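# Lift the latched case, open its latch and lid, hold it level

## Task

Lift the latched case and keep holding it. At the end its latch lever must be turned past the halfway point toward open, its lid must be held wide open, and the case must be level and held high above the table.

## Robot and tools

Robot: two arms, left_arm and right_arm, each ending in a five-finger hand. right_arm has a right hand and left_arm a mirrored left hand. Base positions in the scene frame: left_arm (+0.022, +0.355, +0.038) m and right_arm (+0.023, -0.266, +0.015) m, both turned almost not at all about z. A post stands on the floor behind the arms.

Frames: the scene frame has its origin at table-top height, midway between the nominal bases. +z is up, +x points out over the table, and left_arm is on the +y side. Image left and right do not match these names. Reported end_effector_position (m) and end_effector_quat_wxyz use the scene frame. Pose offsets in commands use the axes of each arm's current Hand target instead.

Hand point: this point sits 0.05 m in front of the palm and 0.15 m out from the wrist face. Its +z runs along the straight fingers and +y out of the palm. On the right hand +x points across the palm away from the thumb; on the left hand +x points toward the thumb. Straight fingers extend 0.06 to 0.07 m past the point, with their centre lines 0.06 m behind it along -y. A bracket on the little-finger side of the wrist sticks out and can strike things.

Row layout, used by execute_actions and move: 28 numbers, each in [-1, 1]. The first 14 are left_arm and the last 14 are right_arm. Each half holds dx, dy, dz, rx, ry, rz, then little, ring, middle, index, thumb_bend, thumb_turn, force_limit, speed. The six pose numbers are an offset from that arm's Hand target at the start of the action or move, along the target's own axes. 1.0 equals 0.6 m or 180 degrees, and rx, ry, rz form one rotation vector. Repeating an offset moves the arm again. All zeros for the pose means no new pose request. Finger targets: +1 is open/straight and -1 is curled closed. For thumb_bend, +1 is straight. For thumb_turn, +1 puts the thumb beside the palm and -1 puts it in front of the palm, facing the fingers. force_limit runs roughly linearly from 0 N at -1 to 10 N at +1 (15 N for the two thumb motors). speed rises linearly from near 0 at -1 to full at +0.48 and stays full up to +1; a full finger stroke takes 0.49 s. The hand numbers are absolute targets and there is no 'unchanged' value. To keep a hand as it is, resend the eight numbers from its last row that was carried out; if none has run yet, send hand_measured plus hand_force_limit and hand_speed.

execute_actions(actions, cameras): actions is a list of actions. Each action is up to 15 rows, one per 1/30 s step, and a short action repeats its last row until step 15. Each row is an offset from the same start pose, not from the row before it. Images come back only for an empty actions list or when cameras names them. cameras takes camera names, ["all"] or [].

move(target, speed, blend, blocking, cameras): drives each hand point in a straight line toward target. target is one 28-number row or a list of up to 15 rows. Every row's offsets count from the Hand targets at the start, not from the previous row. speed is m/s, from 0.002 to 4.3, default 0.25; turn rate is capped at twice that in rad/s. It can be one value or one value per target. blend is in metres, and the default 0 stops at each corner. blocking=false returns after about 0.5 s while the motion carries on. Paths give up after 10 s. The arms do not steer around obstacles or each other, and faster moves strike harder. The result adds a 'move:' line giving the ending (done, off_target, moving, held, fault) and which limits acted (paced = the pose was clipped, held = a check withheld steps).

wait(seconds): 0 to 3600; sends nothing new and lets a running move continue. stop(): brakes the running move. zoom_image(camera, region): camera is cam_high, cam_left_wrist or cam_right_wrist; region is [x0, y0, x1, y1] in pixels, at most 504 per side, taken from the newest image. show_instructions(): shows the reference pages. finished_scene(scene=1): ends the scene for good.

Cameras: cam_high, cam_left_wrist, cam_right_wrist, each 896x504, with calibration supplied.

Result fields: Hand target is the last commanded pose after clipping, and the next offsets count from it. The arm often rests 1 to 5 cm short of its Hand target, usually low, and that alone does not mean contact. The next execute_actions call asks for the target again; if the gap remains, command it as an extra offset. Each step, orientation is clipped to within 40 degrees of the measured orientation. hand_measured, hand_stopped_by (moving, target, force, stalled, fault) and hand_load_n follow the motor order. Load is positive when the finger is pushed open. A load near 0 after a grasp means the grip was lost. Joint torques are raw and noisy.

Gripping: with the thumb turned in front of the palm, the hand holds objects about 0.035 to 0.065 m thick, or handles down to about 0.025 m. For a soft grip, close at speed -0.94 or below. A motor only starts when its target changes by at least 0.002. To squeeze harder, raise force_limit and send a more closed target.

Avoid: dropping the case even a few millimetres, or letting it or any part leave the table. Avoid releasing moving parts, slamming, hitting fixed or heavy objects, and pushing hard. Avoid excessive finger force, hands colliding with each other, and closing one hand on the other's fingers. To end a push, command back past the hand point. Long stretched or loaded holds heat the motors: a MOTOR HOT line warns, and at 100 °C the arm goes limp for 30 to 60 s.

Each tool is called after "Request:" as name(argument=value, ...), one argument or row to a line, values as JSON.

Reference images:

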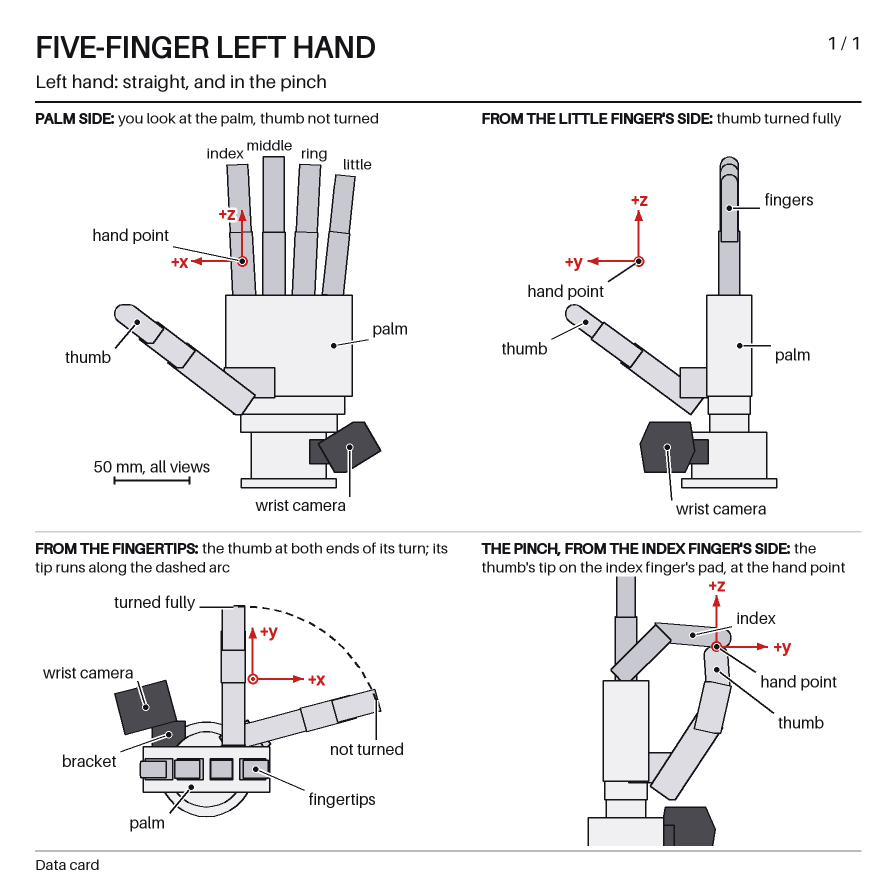

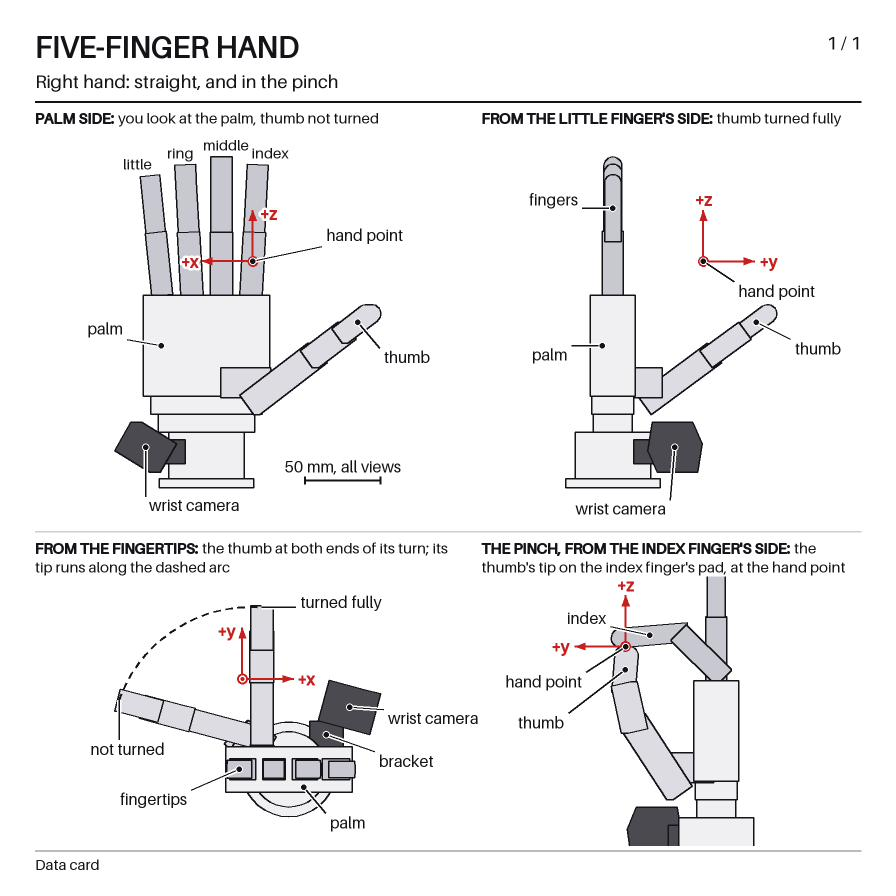

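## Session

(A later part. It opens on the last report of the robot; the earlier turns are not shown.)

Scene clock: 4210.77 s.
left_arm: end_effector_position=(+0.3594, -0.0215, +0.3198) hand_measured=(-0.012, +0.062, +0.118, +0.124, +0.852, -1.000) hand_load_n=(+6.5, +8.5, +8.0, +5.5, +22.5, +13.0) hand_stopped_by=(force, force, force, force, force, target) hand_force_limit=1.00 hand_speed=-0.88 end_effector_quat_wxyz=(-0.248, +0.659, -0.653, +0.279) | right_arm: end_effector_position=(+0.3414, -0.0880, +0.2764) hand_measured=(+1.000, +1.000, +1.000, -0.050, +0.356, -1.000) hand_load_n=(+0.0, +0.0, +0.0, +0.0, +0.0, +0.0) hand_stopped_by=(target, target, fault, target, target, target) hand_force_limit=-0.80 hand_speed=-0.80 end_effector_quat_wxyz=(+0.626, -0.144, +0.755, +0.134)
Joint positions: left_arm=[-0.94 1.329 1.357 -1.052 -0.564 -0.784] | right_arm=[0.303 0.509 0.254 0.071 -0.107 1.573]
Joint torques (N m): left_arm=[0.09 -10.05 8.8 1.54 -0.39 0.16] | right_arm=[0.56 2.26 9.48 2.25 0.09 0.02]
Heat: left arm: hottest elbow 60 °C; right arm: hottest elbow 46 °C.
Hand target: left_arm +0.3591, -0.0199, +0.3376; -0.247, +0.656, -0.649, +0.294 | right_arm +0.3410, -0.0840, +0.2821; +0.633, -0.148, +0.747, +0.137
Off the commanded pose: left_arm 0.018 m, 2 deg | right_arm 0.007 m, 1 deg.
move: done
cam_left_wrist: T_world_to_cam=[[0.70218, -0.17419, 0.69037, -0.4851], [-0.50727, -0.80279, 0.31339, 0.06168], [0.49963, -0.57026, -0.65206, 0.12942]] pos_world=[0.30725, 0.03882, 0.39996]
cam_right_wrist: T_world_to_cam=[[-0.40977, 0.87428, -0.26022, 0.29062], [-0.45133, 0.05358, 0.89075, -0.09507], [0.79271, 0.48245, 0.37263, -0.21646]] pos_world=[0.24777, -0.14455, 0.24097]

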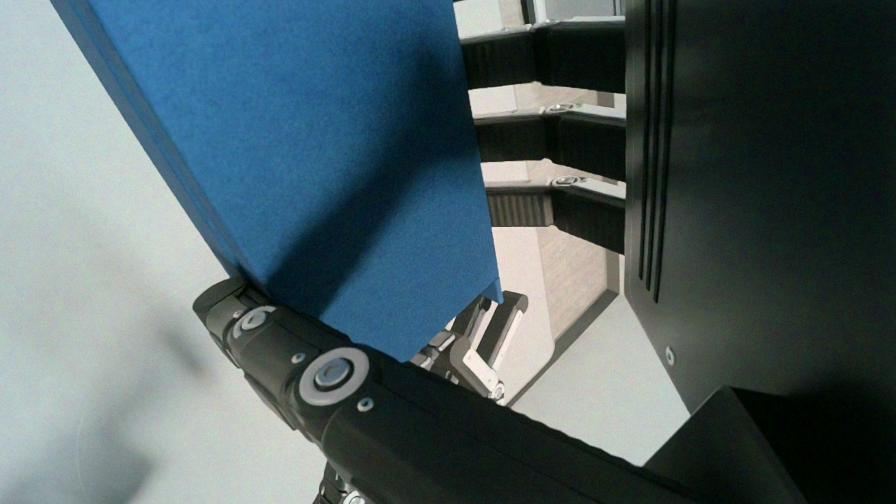

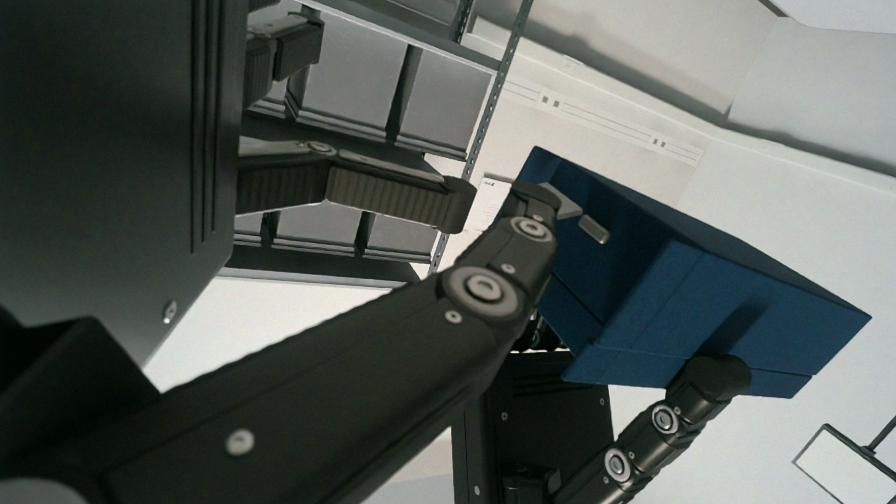

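Request:
move(
  target=[0,0,0,0,0,0,-0.8,-0.8,-0.8,-0.8,0.3,-1,1.0,-0.88,-0.0007,0.0167,0.0042,0,0,0,1,1,1,-0.05,0.355,-1,-0.8,-0.8],
  speed=0.02,
  cameras=["cam_left_wrist","cam_right_wrist"],
)

Request:
zoom_image(
  camera="cam_left_wrist",
  region=[390, 270, 570, 410],
)

Request:
zoom_image(
  camera="cam_right_wrist",
  region=[430, 120, 610, 260],
)

Scene clock: 4236.33 s.
left_arm: end_effector_position=(+0.3594, -0.0215, +0.3198) hand_measured=(-0.012, +0.062, +0.118, +0.124, +0.852, -1.000) hand_load_n=(+7.0, +8.5, +8.0, +5.5, +22.5, +13.5) hand_stopped_by=(force, force, force, force, force, target) hand_force_limit=1.00 hand_speed=-0.88 end_effector_quat_wxyz=(-0.248, +0.659, -0.653, +0.279) | right_arm: end_effector_position=(+0.3391, -0.0776, +0.2750) hand_measured=(+1.000, +1.000, +1.000, -0.050, +0.356, -1.000) hand_load_n=(+0.0, +0.0, +0.0, +0.0, +0.0, -0.5) hand_stopped_by=(target, target, fault, target, target, target) hand_force_limit=-0.80 hand_speed=-0.80 end_effector_quat_wxyz=(+0.626, -0.148, +0.754, +0.130)
Joint positions: left_arm=[-0.94 1.329 1.357 -1.052 -0.564 -0.784] | right_arm=[0.363 0.517 0.254 0.08 -0.048 1.573]
Joint torques (N m): left_arm=[0.5 -10.29 8.75 1.55 -0.39 0.16] | right_arm=[0.62 2.32 9.59 2.21 0.09 0.11]
Heat: left arm: hottest elbow 58 °C; right arm: hottest elbow 45 °C.
Hand target: left_arm +0.3591, -0.0199, +0.3376; -0.247, +0.656, -0.649, +0.294 | right_arm +0.3394, -0.0737, +0.2823; +0.633, -0.148, +0.747, +0.137
Off the commanded pose: left_arm 0.018 m, 2 deg | right_arm 0.008 m, 1 deg.
move: done
cam_left_wrist: T_world_to_cam=[[0.70218, -0.17419, 0.69037, -0.4851], [-0.50727, -0.80279, 0.31339, 0.06168], [0.49963, -0.57026, -0.65206, 0.12942]] pos_world=[0.30725, 0.03882, 0.39996]
cam_right_wrist: T_world_to_cam=[[-0.41114, 0.8705, -0.27054, 0.28321], [-0.45454, 0.06149, 0.8886, -0.09307], [0.79017, 0.48831, 0.3704, -0.21722]] pos_world=[0.24577, -0.13474, 0.23978]

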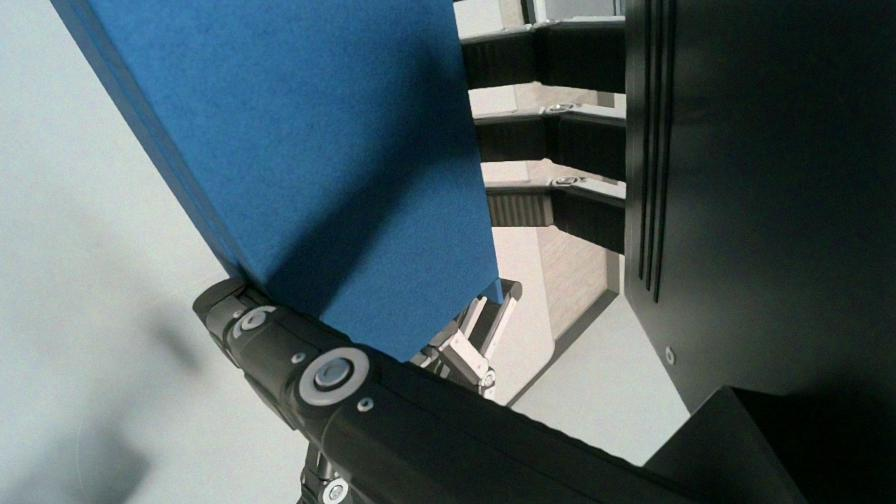

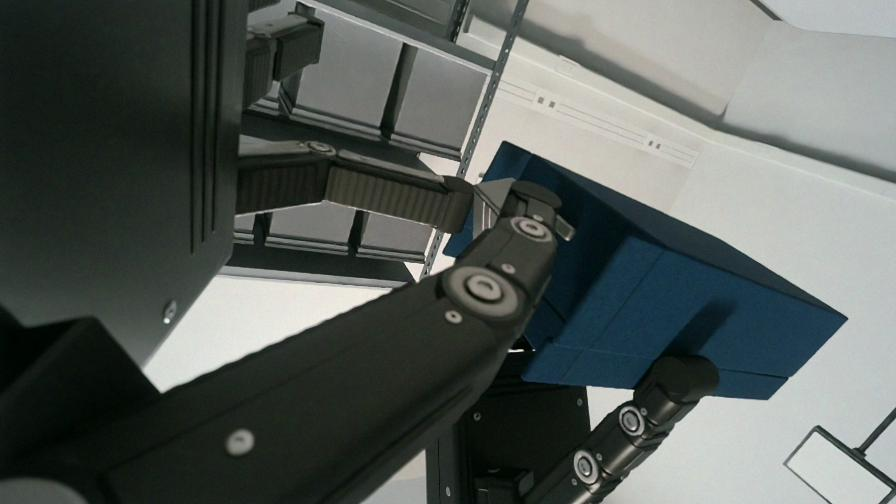

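Scaled by 2.800 from the camera's image (finer frame: 1280x720).

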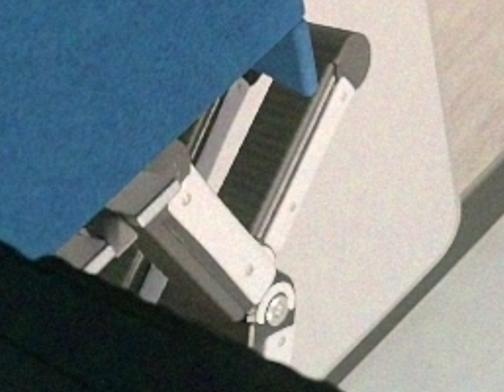

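Scaled by 2.800 from the camera's image (finer frame: 1280x720).

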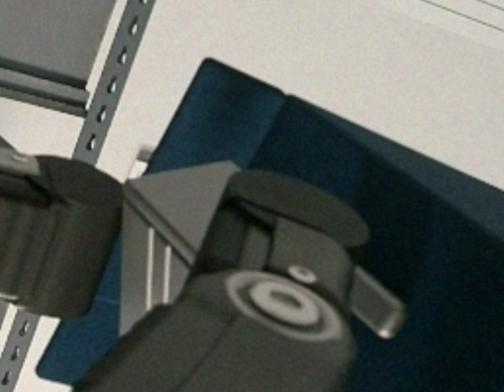

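Request:
move(
  target=[0,0,0,0,0,0,-0.8,-0.8,-0.8,-0.8,0.3,-1,1.0,-0.88,-0.0015,0.017,0.0109,0,0,0,1,1,1,-0.05,0.355,-1,-0.8,-0.8],
  speed=0.02,
  cameras=["cam_left_wrist","cam_right_wrist"],
)

Request:
zoom_image(
  camera="cam_left_wrist",
  region=[390, 270, 570, 410],
)

Request:
zoom_image(
  camera="cam_right_wrist",
  region=[430, 120, 610, 260],
)

Scene clock: 4243.93 s.
left_arm: end_effector_position=(+0.3594, -0.0215, +0.3198) hand_measured=(-0.012, +0.062, +0.118, +0.124, +0.852, -1.000) hand_load_n=(+7.0, +8.5, +8.0, +6.0, +22.5, +13.0) hand_stopped_by=(force, force, force, force, force, target) hand_force_limit=1.00 hand_speed=-0.88 end_effector_quat_wxyz=(-0.248, +0.659, -0.653, +0.279) | right_arm: end_effector_position=(+0.3401, -0.0662, +0.2694) hand_measured=(+1.000, +1.000, +1.000, -0.050, +0.356, -1.000) hand_load_n=(+0.0, +0.0, +0.0, +0.5, +0.0, -0.5) hand_stopped_by=(target, target, fault, target, target, target) hand_force_limit=-0.80 hand_speed=-0.80 end_effector_quat_wxyz=(+0.623, -0.152, +0.756, +0.127)
Joint positions: left_arm=[-0.94 1.329 1.357 -1.052 -0.564 -0.784] | right_arm=[0.422 0.554 0.254 0.108 0.01 1.576]
Joint torques (N m): left_arm=[0.32 -10.05 8.7 1.62 -0.38 0.14] | right_arm=[0.56 2.02 10.18 2.21 0.11 0.15]
Heat: left arm: hottest elbow 58 °C; right arm: hottest elbow 45 °C.
Hand target: left_arm +0.3592, -0.0199, +0.3376; -0.247, +0.656, -0.649, +0.294 | right_arm +0.3414, -0.0618, +0.2823; +0.633, -0.148, +0.747, +0.137
Off the commanded pose: left_arm 0.018 m, 2 deg | right_arm 0.014 m, 2 deg.
move: off_target (right_arm)
cam_left_wrist: T_world_to_cam=[[0.70211, -0.17462, 0.69033, -0.48504], [-0.50752, -0.80273, 0.31313, 0.06186], [0.49946, -0.57021, -0.65222, 0.12954]] pos_world=[0.30725, 0.03882, 0.39996]
cam_right_wrist: T_world_to_cam=[[-0.4135, 0.8672, -0.27747, 0.27467], [-0.45018, 0.07017, 0.89018, -0.08971], [0.79143, 0.493, 0.36138, -0.2192]] pos_world=[0.24668, -0.12383, 0.23528]

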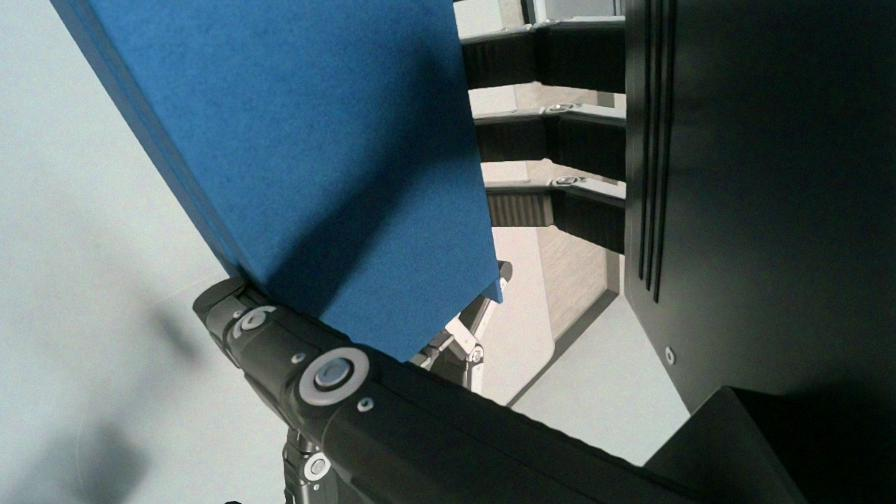

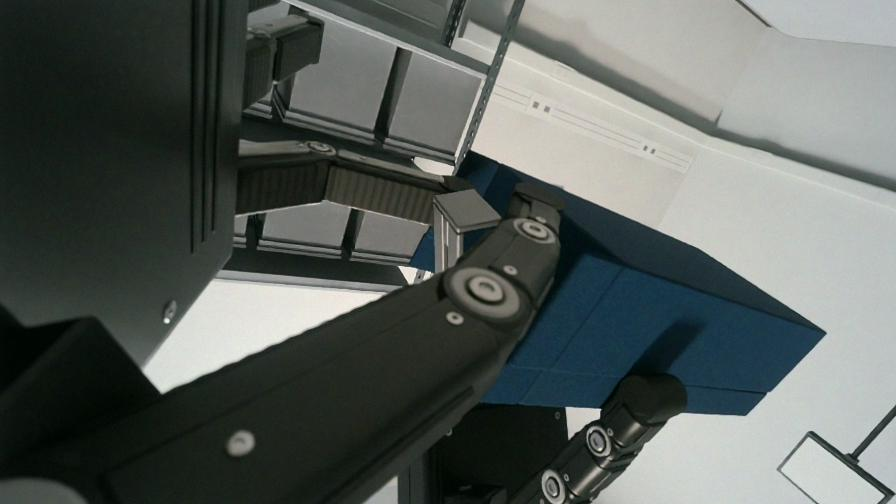

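Scaled by 2.800 from the camera's image (finer frame: 1280x720).

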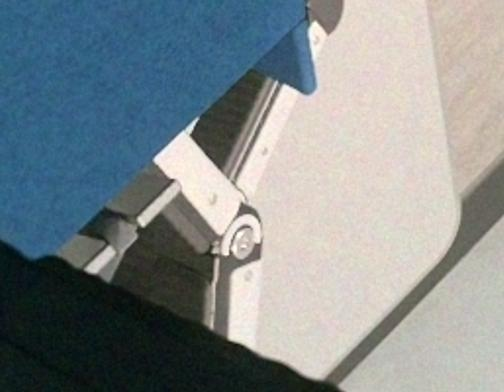

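Scaled by 2.800 from the camera's image (finer frame: 1280x720).

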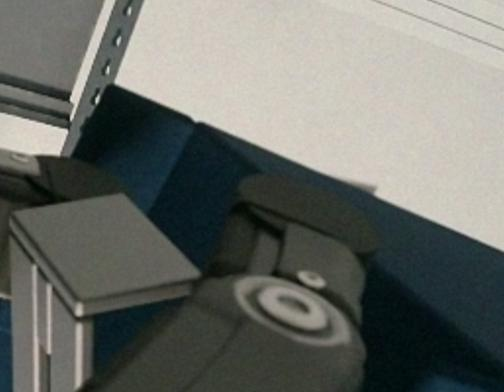

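Request:
move(
  target=[0,0,0,0,0,0,-0.8,-0.8,-0.8,-0.8,0.3,-1,1.0,-0.88,0,0,0,0,0,0,1,1,1,-0.2,0.2,-1,-0.6,-0.9],
  speed=0.02,
  cameras=["cam_left_wrist","cam_right_wrist"],
)

Request:
zoom_image(
  camera="cam_left_wrist",
  region=[390, 270, 570, 410],
)

Request:
zoom_image(
  camera="cam_right_wrist",
  region=[430, 120, 610, 260],
)

Scene clock: 4256.67 s.
left_arm: end_effector_position=(+0.3594, -0.0215, +0.3198) hand_measured=(-0.012, +0.062, +0.118, +0.124, +0.852, -1.000) hand_load_n=(+6.5, +9.0, +8.0, +5.5, +23.0, +13.5) hand_stopped_by=(force, force, force, force, force, target) hand_force_limit=1.00 hand_speed=-0.88 end_effector_quat_wxyz=(-0.248, +0.659, -0.653, +0.279) | right_arm: end_effector_position=(+0.3401, -0.0662, +0.2696) hand_measured=(+1.000, +1.000, +1.000, -0.104, +0.314, -1.000) hand_load_n=(+0.0, +0.0, +0.0, +2.5, +3.0, -0.5) hand_stopped_by=(target, target, fault, force, force, target) hand_force_limit=-0.60 hand_speed=-0.90 end_effector_quat_wxyz=(+0.623, -0.151, +0.756, +0.127)
Joint positions: left_arm=[-0.94 1.329 1.357 -1.052 -0.564 -0.784] | right_arm=[0.422 0.554 0.254 0.109 0.011 1.577]
Joint torques (N m): left_arm=[0.15 -9.93 8.77 1.57 -0.41 0.15] | right_arm=[0.62 2.2 10.18 2.28 0.1 0.15]
Heat: left arm: hottest elbow 57 °C; right arm: hottest elbow 45 °C.
Hand target: left_arm +0.3592, -0.0199, +0.3376; -0.247, +0.656, -0.649, +0.294 | right_arm +0.3414, -0.0618, +0.2824; +0.633, -0.148, +0.747, +0.137
Off the commanded pose: left_arm 0.018 m, 2 deg | right_arm 0.014 m, 2 deg.
move: done
cam_left_wrist: T_world_to_cam=[[0.70211, -0.17462, 0.69033, -0.48504], [-0.50752, -0.80273, 0.31313, 0.06186], [0.49946, -0.57021, -0.65222, 0.12954]] pos_world=[0.30725, 0.03882, 0.39996]
cam_right_wrist: T_world_to_cam=[[-0.41298, 0.86763, -0.2769, 0.27449], [-0.45029, 0.06976, 0.89015, -0.08981], [0.79163, 0.4923, 0.36188, -0.21949]] pos_world=[0.24668, -0.12384, 0.23538]

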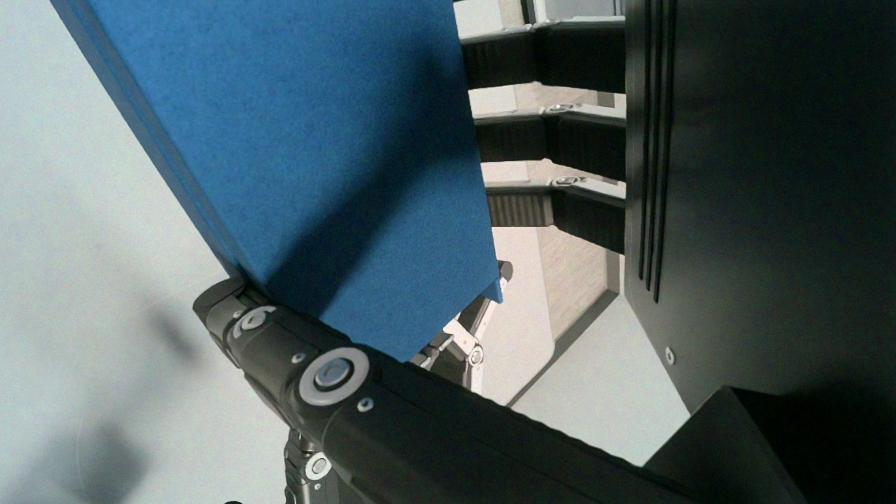

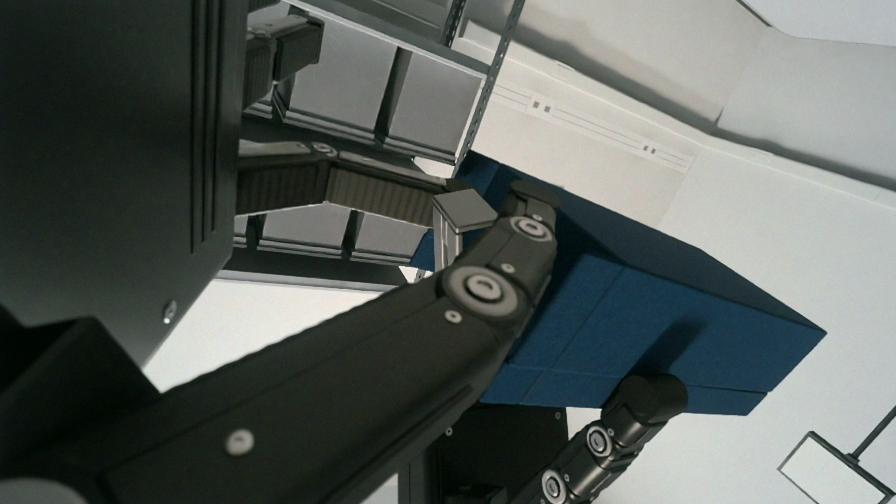

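Scaled by 2.800 from the camera's image (finer frame: 1280x720).

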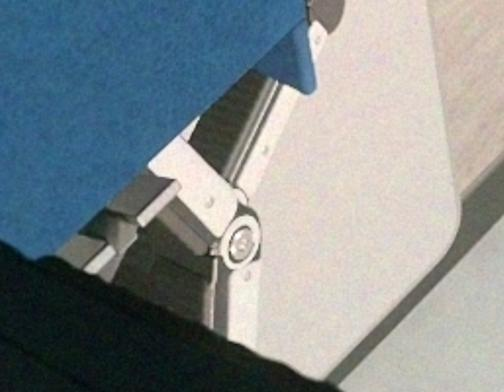

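Scaled by 2.800 from the camera's image (finer frame: 1280x720).

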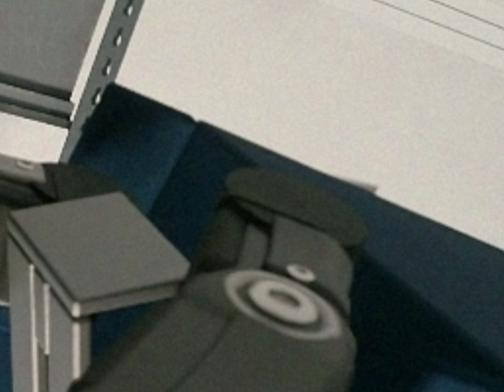

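Request:
move(
  target=[0,0,0,0,0,0,-0.8,-0.8,-0.8,-0.8,0.3,-1,1.0,-0.88,-0.0357,-0.0085,-0.0098,0,0,0,1,1,1,-0.05,0.355,-1,-0.8,-0.8],
  speed=0.03,
)

Scene clock: 4286.67 s.
left_arm: end_effector_position=(+0.3592, -0.0215, +0.3197) hand_measured=(-0.012, +0.062, +0.118, +0.124, +0.852, -1.000) hand_load_n=(+6.5, +8.5, +8.5, +5.5, +23.0, +13.5) hand_stopped_by=(force, force, force, force, force, target) hand_force_limit=1.00 hand_speed=-0.88 end_effector_quat_wxyz=(-0.247, +0.658, -0.654, +0.278) | right_arm: end_effector_position=(+0.3343, -0.0661, +0.2747) hand_measured=(+1.000, +1.000, +1.000, -0.050, +0.356, -1.000) hand_load_n=(+0.0, +0.0, +0.0, +0.0, +0.0, +0.0) hand_stopped_by=(target, target, fault, target, target, target) hand_force_limit=-0.80 hand_speed=-0.80 end_effector_quat_wxyz=(+0.618, -0.157, +0.758, +0.134)
Joint positions: left_arm=[-0.94 1.329 1.357 -1.052 -0.562 -0.782] | right_arm=[0.415 0.518 0.267 0.05 -0.015 1.577]
Joint torques (N m): left_arm=[0.38 -10.17 8.7 1.58 -0.46 0.14] | right_arm=[-1.49 1.32 13.19 1.02 -0.09 0.11]
Heat: left arm: hottest elbow 56 °C; right arm: hottest elbow 44 °C.
Hand target: left_arm +0.3591, -0.0199, +0.3376; -0.247, +0.656, -0.649, +0.294 | right_arm +0.3414, -0.0678, +0.3042; +0.633, -0.148, +0.747, +0.137
Off the commanded pose: left_arm 0.018 m, 2 deg | right_arm 0.031 m, 2 deg.
move: off_target (right_arm)

Request:
wait(
  seconds=0.1,
  cameras=["cam_left_wrist","cam_right_wrist"],
)

Request:
zoom_image(
  camera="cam_left_wrist",
  region=[390, 270, 570, 410],
)

Request:
zoom_image(
  camera="cam_right_wrist",
  region=[430, 120, 610, 260],
)

Scene clock: 4291.37 s.
left_arm: end_effector_position=(+0.3592, -0.0215, +0.3197) hand_measured=(-0.012, +0.062, +0.118, +0.124, +0.852, -1.000) hand_load_n=(+6.5, +8.5, +8.0, +5.5, +23.0, +13.5) hand_stopped_by=(force, force, force, force, force, target) hand_force_limit=1.00 hand_speed=-0.88 end_effector_quat_wxyz=(-0.247, +0.658, -0.654, +0.278) | right_arm: end_effector_position=(+0.3343, -0.0661, +0.2747) hand_measured=(+1.000, +1.000, +1.000, -0.050, +0.356, -1.000) hand_load_n=(+0.0, +0.0, +0.0, +0.0, +0.0, +0.0) hand_stopped_by=(target, target, fault, target, target, target) hand_force_limit=-0.80 hand_speed=-0.80 end_effector_quat_wxyz=(+0.618, -0.157, +0.758, +0.134)
Joint positions: left_arm=[-0.94 1.329 1.357 -1.052 -0.562 -0.782] | right_arm=[0.415 0.518 0.267 0.05 -0.015 1.577]
Joint torques (N m): left_arm=[0.26 -9.99 8.77 1.48 -0.44 0.14] | right_arm=[-1.38 1.38 13.18 0.92 -0.09 0.11]
Heat: left arm: hottest elbow 56 °C; right arm: hottest elbow 44 °C.
Hand target: left_arm +0.3591, -0.0199, +0.3376; -0.247, +0.656, -0.649, +0.294 | right_arm +0.3414, -0.0678, +0.3043; +0.633, -0.148, +0.747, +0.137
Off the commanded pose: left_arm 0.018 m, 2 deg | right_arm 0.031 m, 2 deg.
wait: 0.10 s; at rest from the start
cam_left_wrist: T_world_to_cam=[[0.70218, -0.17689, 0.68968, -0.48471], [-0.50913, -0.80188, 0.3127, 0.06249], [0.49772, -0.57071, -0.65312, 0.13045]] pos_world=[0.30724, 0.03881, 0.39995]
cam_right_wrist: T_world_to_cam=[[-0.43166, 0.86015, -0.27168, 0.27774], [-0.44184, 0.06096, 0.89502, -0.10178], [0.78641, 0.50639, 0.35374, -0.21182]] pos_world=[0.2415, -0.12543, 0.24148]

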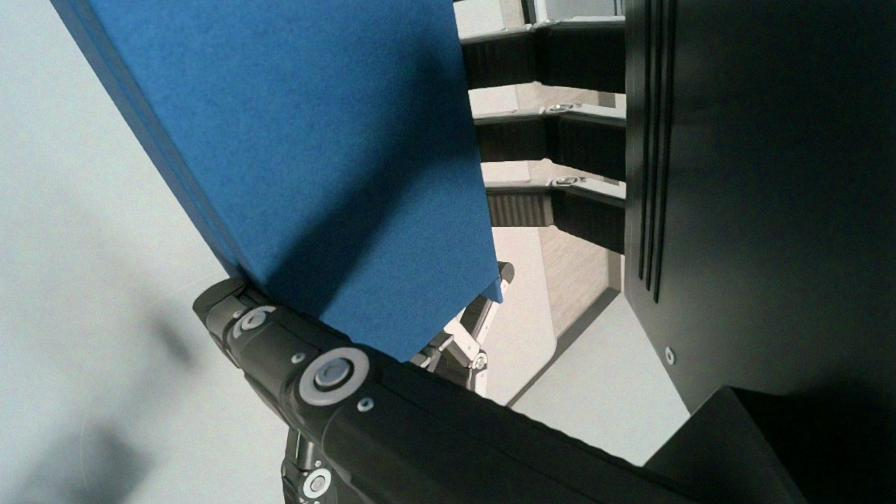

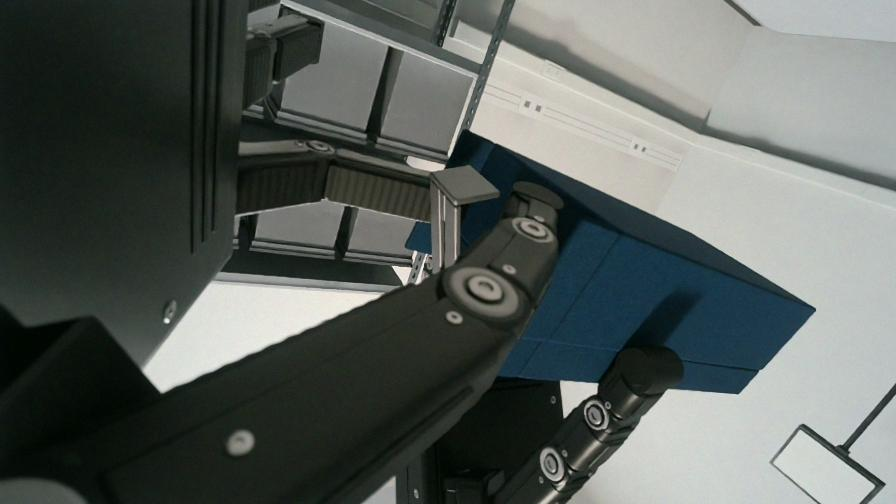

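Scaled by 2.800 from the camera's image (finer frame: 1280x720).

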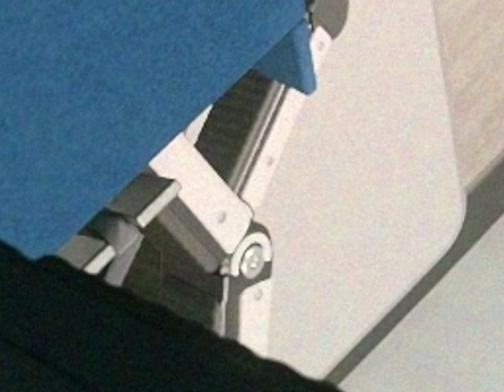

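Scaled by 2.800 from the camera's image (finer frame: 1280x720).

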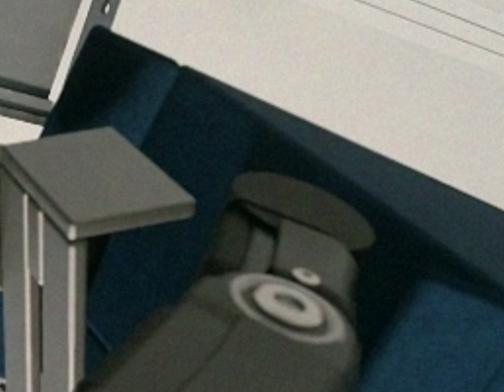

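Request:
move(
  target=[0,0,0,0,0,0,-0.8,-0.8,-0.8,-0.8,0.3,-1,1.0,-0.88,0.0008,-0.0153,-0.0065,0,0,0,1,1,1,-0.05,0.355,-1,-0.8,-0.8],
  speed=0.02,
  cameras=["cam_left_wrist","cam_right_wrist"],
)

Request:
zoom_image(
  camera="cam_right_wrist",
  region=[430, 120, 610, 260],
)

Scene clock: 4306.13 s.
left_arm: end_effector_position=(+0.3590, -0.0218, +0.3196) hand_measured=(-0.012, +0.062, +0.118, +0.124, +0.852, -1.000) hand_load_n=(+7.0, +9.0, +8.5, +5.5, +22.5, +13.0) hand_stopped_by=(force, force, force, force, force, target) hand_force_limit=1.00 hand_speed=-0.88 end_effector_quat_wxyz=(-0.247, +0.658, -0.654, +0.278) | right_arm: end_effector_position=(+0.3357, -0.0759, +0.2770) hand_measured=(+1.000, +1.000, +1.000, -0.050, +0.356, -1.000) hand_load_n=(+0.0, +0.0, +0.0, +0.0, +0.0, -0.5) hand_stopped_by=(target, target, fault, target, target, target) hand_force_limit=-0.80 hand_speed=-0.80 end_effector_quat_wxyz=(+0.618, -0.153, +0.759, +0.137)
Joint positions: left_arm=[-0.94 1.329 1.357 -1.052 -0.561 -0.782] | right_arm=[0.361 0.502 0.267 0.036 -0.068 1.577]
Joint torques (N m): left_arm=[0.21 -10.11 8.79 1.59 -0.49 0.13] | right_arm=[-1.38 1.2 12.93 0.96 -0.11 0.04]
Heat: left arm: hottest elbow 56 °C; right arm: hottest elbow 44 °C.
Hand target: left_arm +0.3591, -0.0199, +0.3376; -0.247, +0.656, -0.649, +0.294 | right_arm +0.3414, -0.0778, +0.3043; +0.633, -0.148, +0.747, +0.137
Off the commanded pose: left_arm 0.018 m, 2 deg | right_arm 0.028 m, 2 deg.
move: off_target (right_arm)
cam_left_wrist: T_world_to_cam=[[0.70281, -0.17689, 0.68903, -0.48459], [-0.50941, -0.80123, 0.3139, 0.06193], [0.49654, -0.57161, -0.65323, 0.13088]] pos_world=[0.30714, 0.03871, 0.39995]
cam_right_wrist: T_world_to_cam=[[-0.43014, 0.864, -0.2617, 0.28433], [-0.43954, 0.05277, 0.89667, -0.10444], [0.78853, 0.50072, 0.35707, -0.21091]] pos_world=[0.2427, -0.13454, 0.24337]

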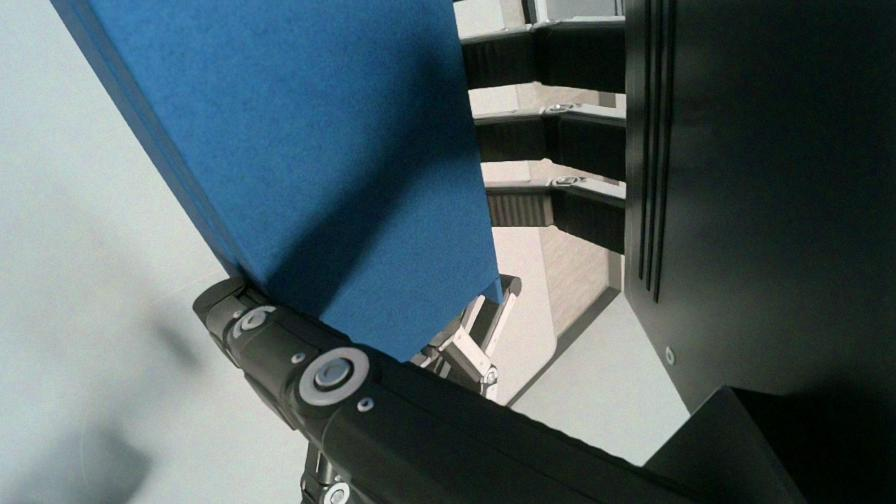

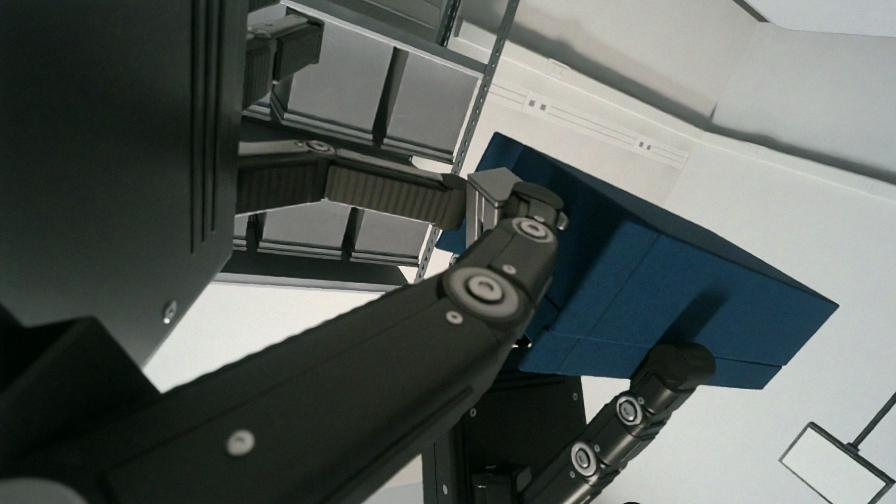

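Scaled by 2.800 from the camera's image (finer frame: 1280x720).

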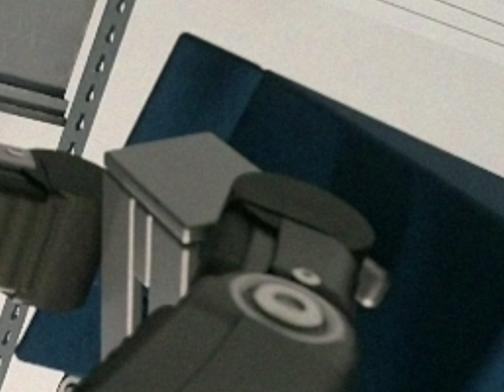

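Request:
move(
  target=[
    [0,0,0,0,0,0,-0.8,-0.8,-0.8,-0.8,0.3,-1,1.0,-0.88,0.0009,-0.0168,-0.0072,0,0,0,1,1,1,-0.05,0.355,-1,-0.8,-0.8],
    [0,0,0,0,0,0,-0.8,-0.8,-0.8,-0.8,0.3,-1,1.0,-0.88,-0.0078,-0.0199,-0.0019,0,0,0,1,1,1,-0.05,0.355,-1,-0.8,-0.8],
  ],
  speed=0.03,
)

Scene clock: 4318.33 s.
left_arm: end_effector_position=(+0.3590, -0.0217, +0.3196) hand_measured=(-0.012, +0.062, +0.118, +0.124, +0.852, -1.000) hand_load_n=(+7.0, +8.5, +8.0, +5.5, +23.0, +13.0) hand_stopped_by=(force, force, force, force, force, target) hand_force_limit=1.00 hand_speed=-0.88 end_effector_quat_wxyz=(-0.247, +0.658, -0.655, +0.278) | right_arm: end_effector_position=(+0.3379, -0.0878, +0.2849) hand_measured=(+1.000, +1.000, +1.000, -0.050, +0.356, -1.000) hand_load_n=(+0.0, +0.0, +0.0, +0.0, +0.0, +0.0) hand_stopped_by=(target, target, fault, target, target, target) hand_force_limit=-0.80 hand_speed=-0.80 end_effector_quat_wxyz=(+0.621, -0.147, +0.756, +0.142)
Joint positions: left_arm=[-0.94 1.329 1.357 -1.052 -0.561 -0.781] | right_arm=[0.29 0.485 0.276 0.019 -0.138 1.577]
Joint torques (N m): left_arm=[0.03 -10.05 8.76 1.51 -0.49 0.14] | right_arm=[-1.44 2.96 13.19 0.99 -0.1 -0.06]
Heat: left arm: hottest elbow 55 °C; right arm: hottest elbow 44 °C.
Hand target: left_arm +0.3591, -0.0199, +0.3376; -0.247, +0.656, -0.649, +0.294 | right_arm +0.3458, -0.0890, +0.3089; +0.633, -0.148, +0.747, +0.137
Off the commanded pose: left_arm 0.018 m, 2 deg | right_arm 0.025 m, 2 deg.
move: off_target (right_arm)

Request:
move(
  target=[0,0,0,0,0,0,-0.8,-0.8,-0.8,-0.8,0.3,-1,1.0,-0.88,-0.0023,0.0331,0.0177,0,0,0,1,1,1,-0.05,0.355,-1,-0.8,-0.8],
  speed=0.03,
  cameras=["cam_left_wrist","cam_right_wrist"],
)

Request:
zoom_image(
  camera="cam_right_wrist",
  region=[430, 120, 610, 260],
)

Request:
zoom_image(
  camera="cam_left_wrist",
  region=[390, 270, 570, 410],
)

Scene clock: 4325.77 s.
left_arm: end_effector_position=(+0.3592, -0.0214, +0.3197) hand_measured=(-0.012, +0.062, +0.118, +0.124, +0.852, -1.000) hand_load_n=(+7.0, +9.0, +8.0, +6.0, +23.0, +13.5) hand_stopped_by=(force, force, force, force, force, target) hand_force_limit=1.00 hand_speed=-0.88 end_effector_quat_wxyz=(-0.248, +0.658, -0.655, +0.278) | right_arm: end_effector_position=(+0.3413, -0.0739, +0.2746) hand_measured=(+1.000, +1.000, +1.000, -0.050, +0.356, -1.000) hand_load_n=(+0.0, +0.0, +0.0, +0.0, +0.0, +0.0) hand_stopped_by=(target, target, fault, target, target, target) hand_force_limit=-0.80 hand_speed=-0.80 end_effector_quat_wxyz=(+0.611, -0.150, +0.767, +0.127)
Joint positions: left_arm=[-0.94 1.329 1.357 -1.052 -0.563 -0.78] | right_arm=[0.381 0.527 0.284 0.019 -0.029 1.577]
Joint torques (N m): left_arm=[0.21 -10.23 8.79 1.52 -0.42 0.12] | right_arm=[0.62 2.2 13.19 2.18 0.1 0.1]
Heat: left arm: hottest elbow 55 °C; right arm: hottest elbow 46 °C.
Hand target: left_arm +0.3591, -0.0199, +0.3376; -0.247, +0.656, -0.649, +0.294 | right_arm +0.3479, -0.0665, +0.3088; +0.633, -0.148, +0.747, +0.137
Off the commanded pose: left_arm 0.018 m, 2 deg | right_arm 0.036 m, 4 deg.
move: off_target (right_arm)
cam_left_wrist: T_world_to_cam=[[0.70189, -0.17799, 0.68968, -0.48463], [-0.50974, -0.80183, 0.31182, 0.06307], [0.49751, -0.57042, -0.65353, 0.13079]] pos_world=[0.30724, 0.03891, 0.40005]
cam_right_wrist: T_world_to_cam=[[-0.41985, 0.86737, -0.26719, 0.28271], [-0.42068, 0.07488, 0.90412, -0.10677], [0.80421, 0.492, 0.33344, -0.21502]] pos_world=[0.2467, -0.13143, 0.24377]

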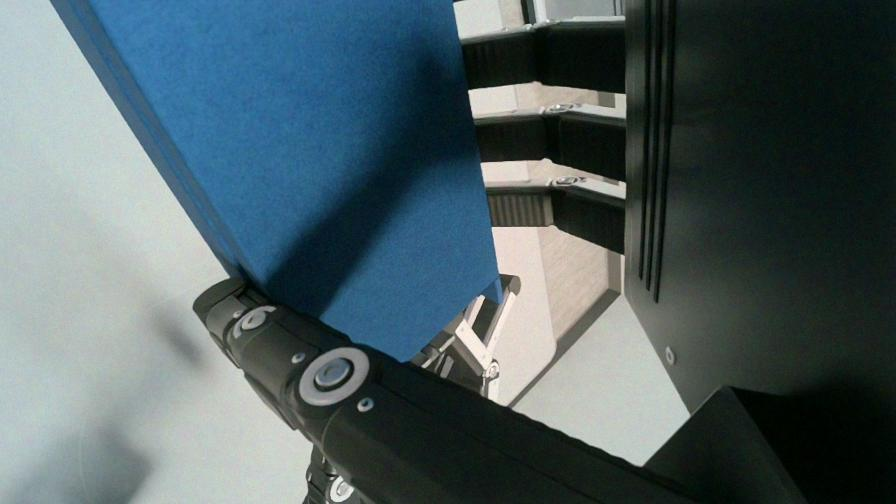

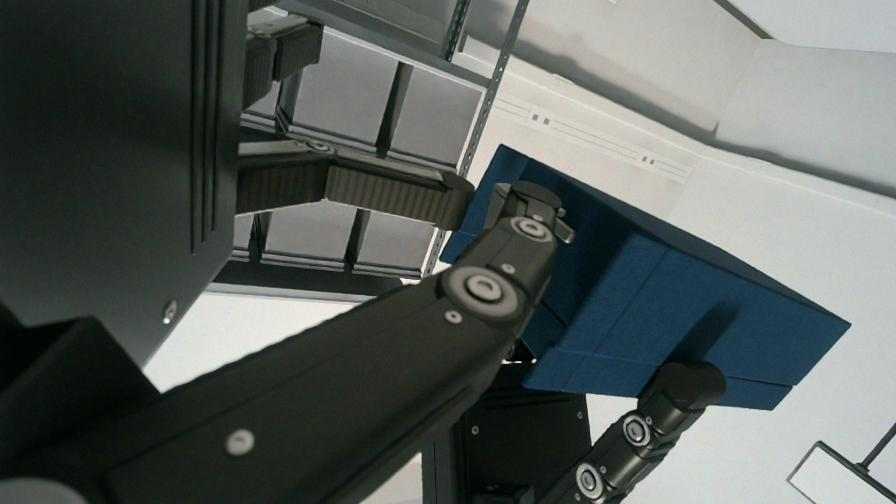

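Scaled by 2.800 from the camera's image (finer frame: 1280x720).

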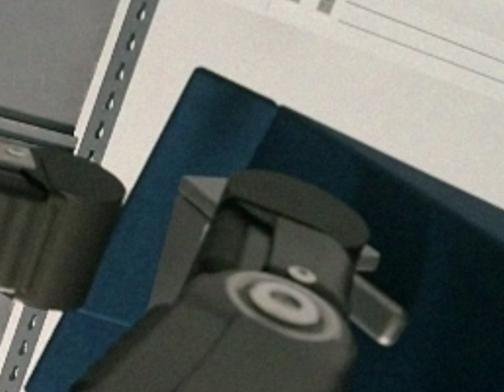

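Scaled by 2.800 from the camera's image (finer frame: 1280x720).

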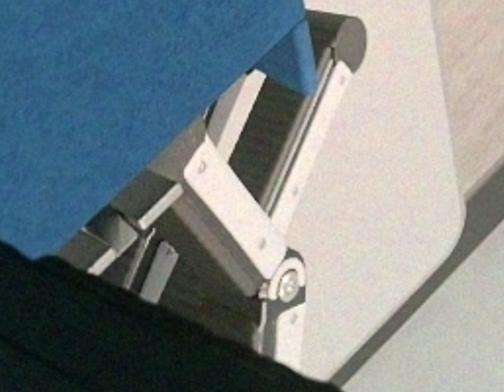

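Request:
move(
  target=[0,0,0,0,0,0,-0.8,-0.8,-0.8,-0.8,0.3,-1,1.0,-0.88,-0.0156,-0.0079,-0.0088,0,0,0,1,1,1,-0.05,0.355,-1,-0.8,-0.8],
  speed=0.03,
  cameras=["cam_left_wrist","cam_right_wrist"],
)

Request:
zoom_image(
  camera="cam_right_wrist",
  region=[430, 120, 610, 260],
)

Request:
zoom_image(
  camera="cam_left_wrist",
  region=[390, 270, 570, 410],
)

Scene clock: 4351.07 s.
left_arm: end_effector_position=(+0.3593, -0.0214, +0.3197) hand_measured=(-0.012, +0.062, +0.118, +0.124, +0.852, -1.000) hand_load_n=(+6.5, +9.0, +8.5, +5.5, +23.0, +13.0) hand_stopped_by=(force, force, force, force, force, target) hand_force_limit=1.00 hand_speed=-0.88 end_effector_quat_wxyz=(-0.248, +0.658, -0.654, +0.278) | right_arm: end_effector_position=(+0.3402, -0.0706, +0.2903) hand_measured=(+1.000, +1.000, +1.000, -0.050, +0.356, -1.000) hand_load_n=(+0.0, +0.0, +0.0, +0.0, +0.0, +0.0) hand_stopped_by=(target, target, fault, target, target, target) hand_force_limit=-0.80 hand_speed=-0.80 end_effector_quat_wxyz=(+0.618, -0.154, +0.758, +0.136)
Joint positions: left_arm=[-0.94 1.329 1.357 -1.052 -0.563 -0.78] | right_arm=[0.38 0.519 0.307 0.013 -0.049 1.577]
Joint torques (N m): left_arm=[0.15 -9.64 8.81 1.47 -0.42 0.13] | right_arm=[-1.38 1.26 13.11 0.95 -0.09 0.07]
Heat: left arm: hottest elbow 55 °C; right arm: hottest elbow 45 °C.
Hand target: left_arm +0.3591, -0.0199, +0.3376; -0.247, +0.656, -0.649, +0.294 | right_arm +0.3464, -0.0725, +0.3189; +0.633, -0.148, +0.747, +0.137
Off the commanded pose: left_arm 0.018 m, 2 deg | right_arm 0.029 m, 2 deg.
move: off_target (right_arm)
cam_left_wrist: T_world_to_cam=[[0.70176, -0.17799, 0.68982, -0.48465], [-0.50961, -0.80204, 0.31149, 0.06317], [0.49782, -0.57013, -0.65355, 0.13069]] pos_world=[0.30724, 0.03891, 0.40005]
cam_right_wrist: T_world_to_cam=[[-0.43053, 0.86275, -0.26514, 0.28622], [-0.44039, 0.05562, 0.89608, -0.11398], [0.78784, 0.50256, 0.356, -0.2212]] pos_world=[0.2473, -0.12943, 0.25677]

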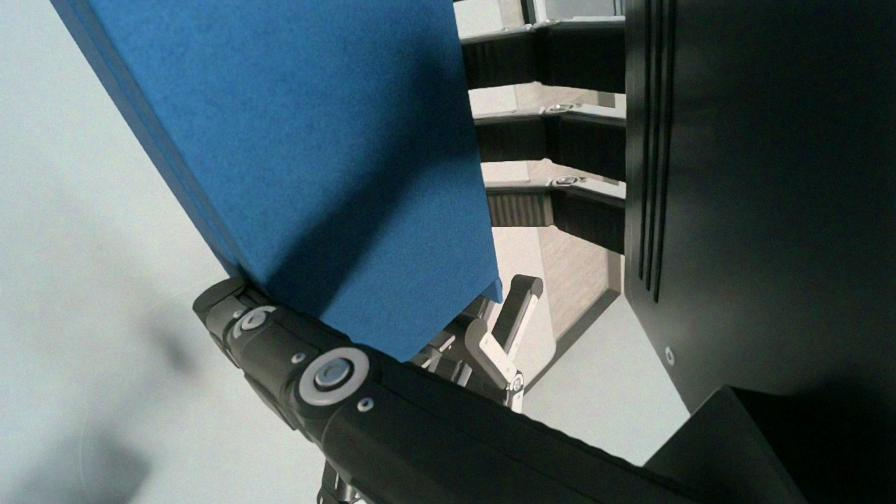

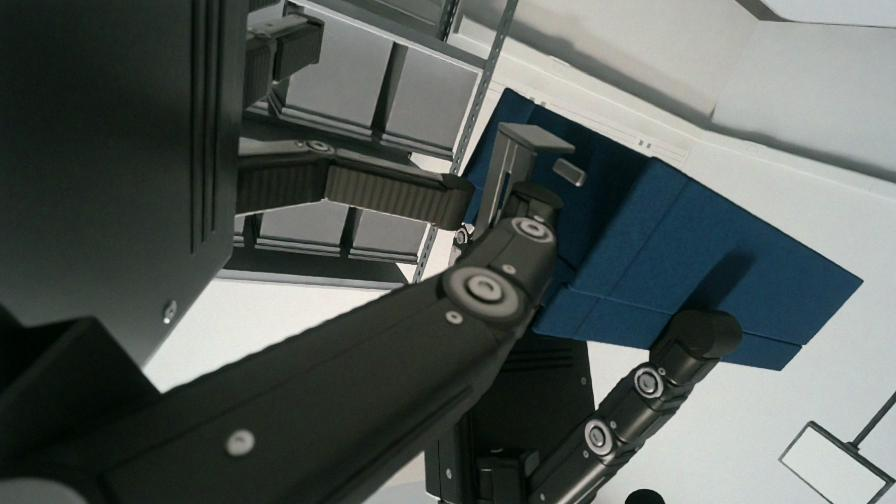

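Scaled by 2.800 from the camera's image (finer frame: 1280x720).

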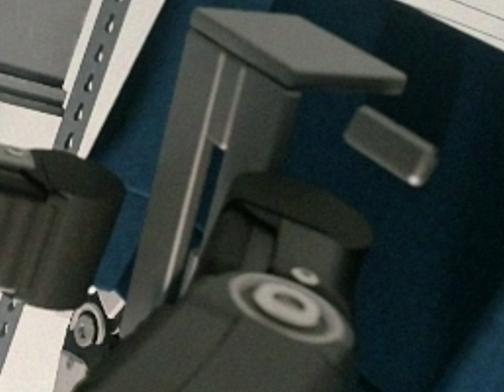

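Scaled by 2.800 from the camera's image (finer frame: 1280x720).

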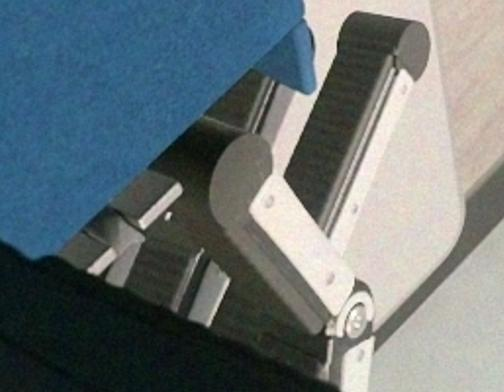

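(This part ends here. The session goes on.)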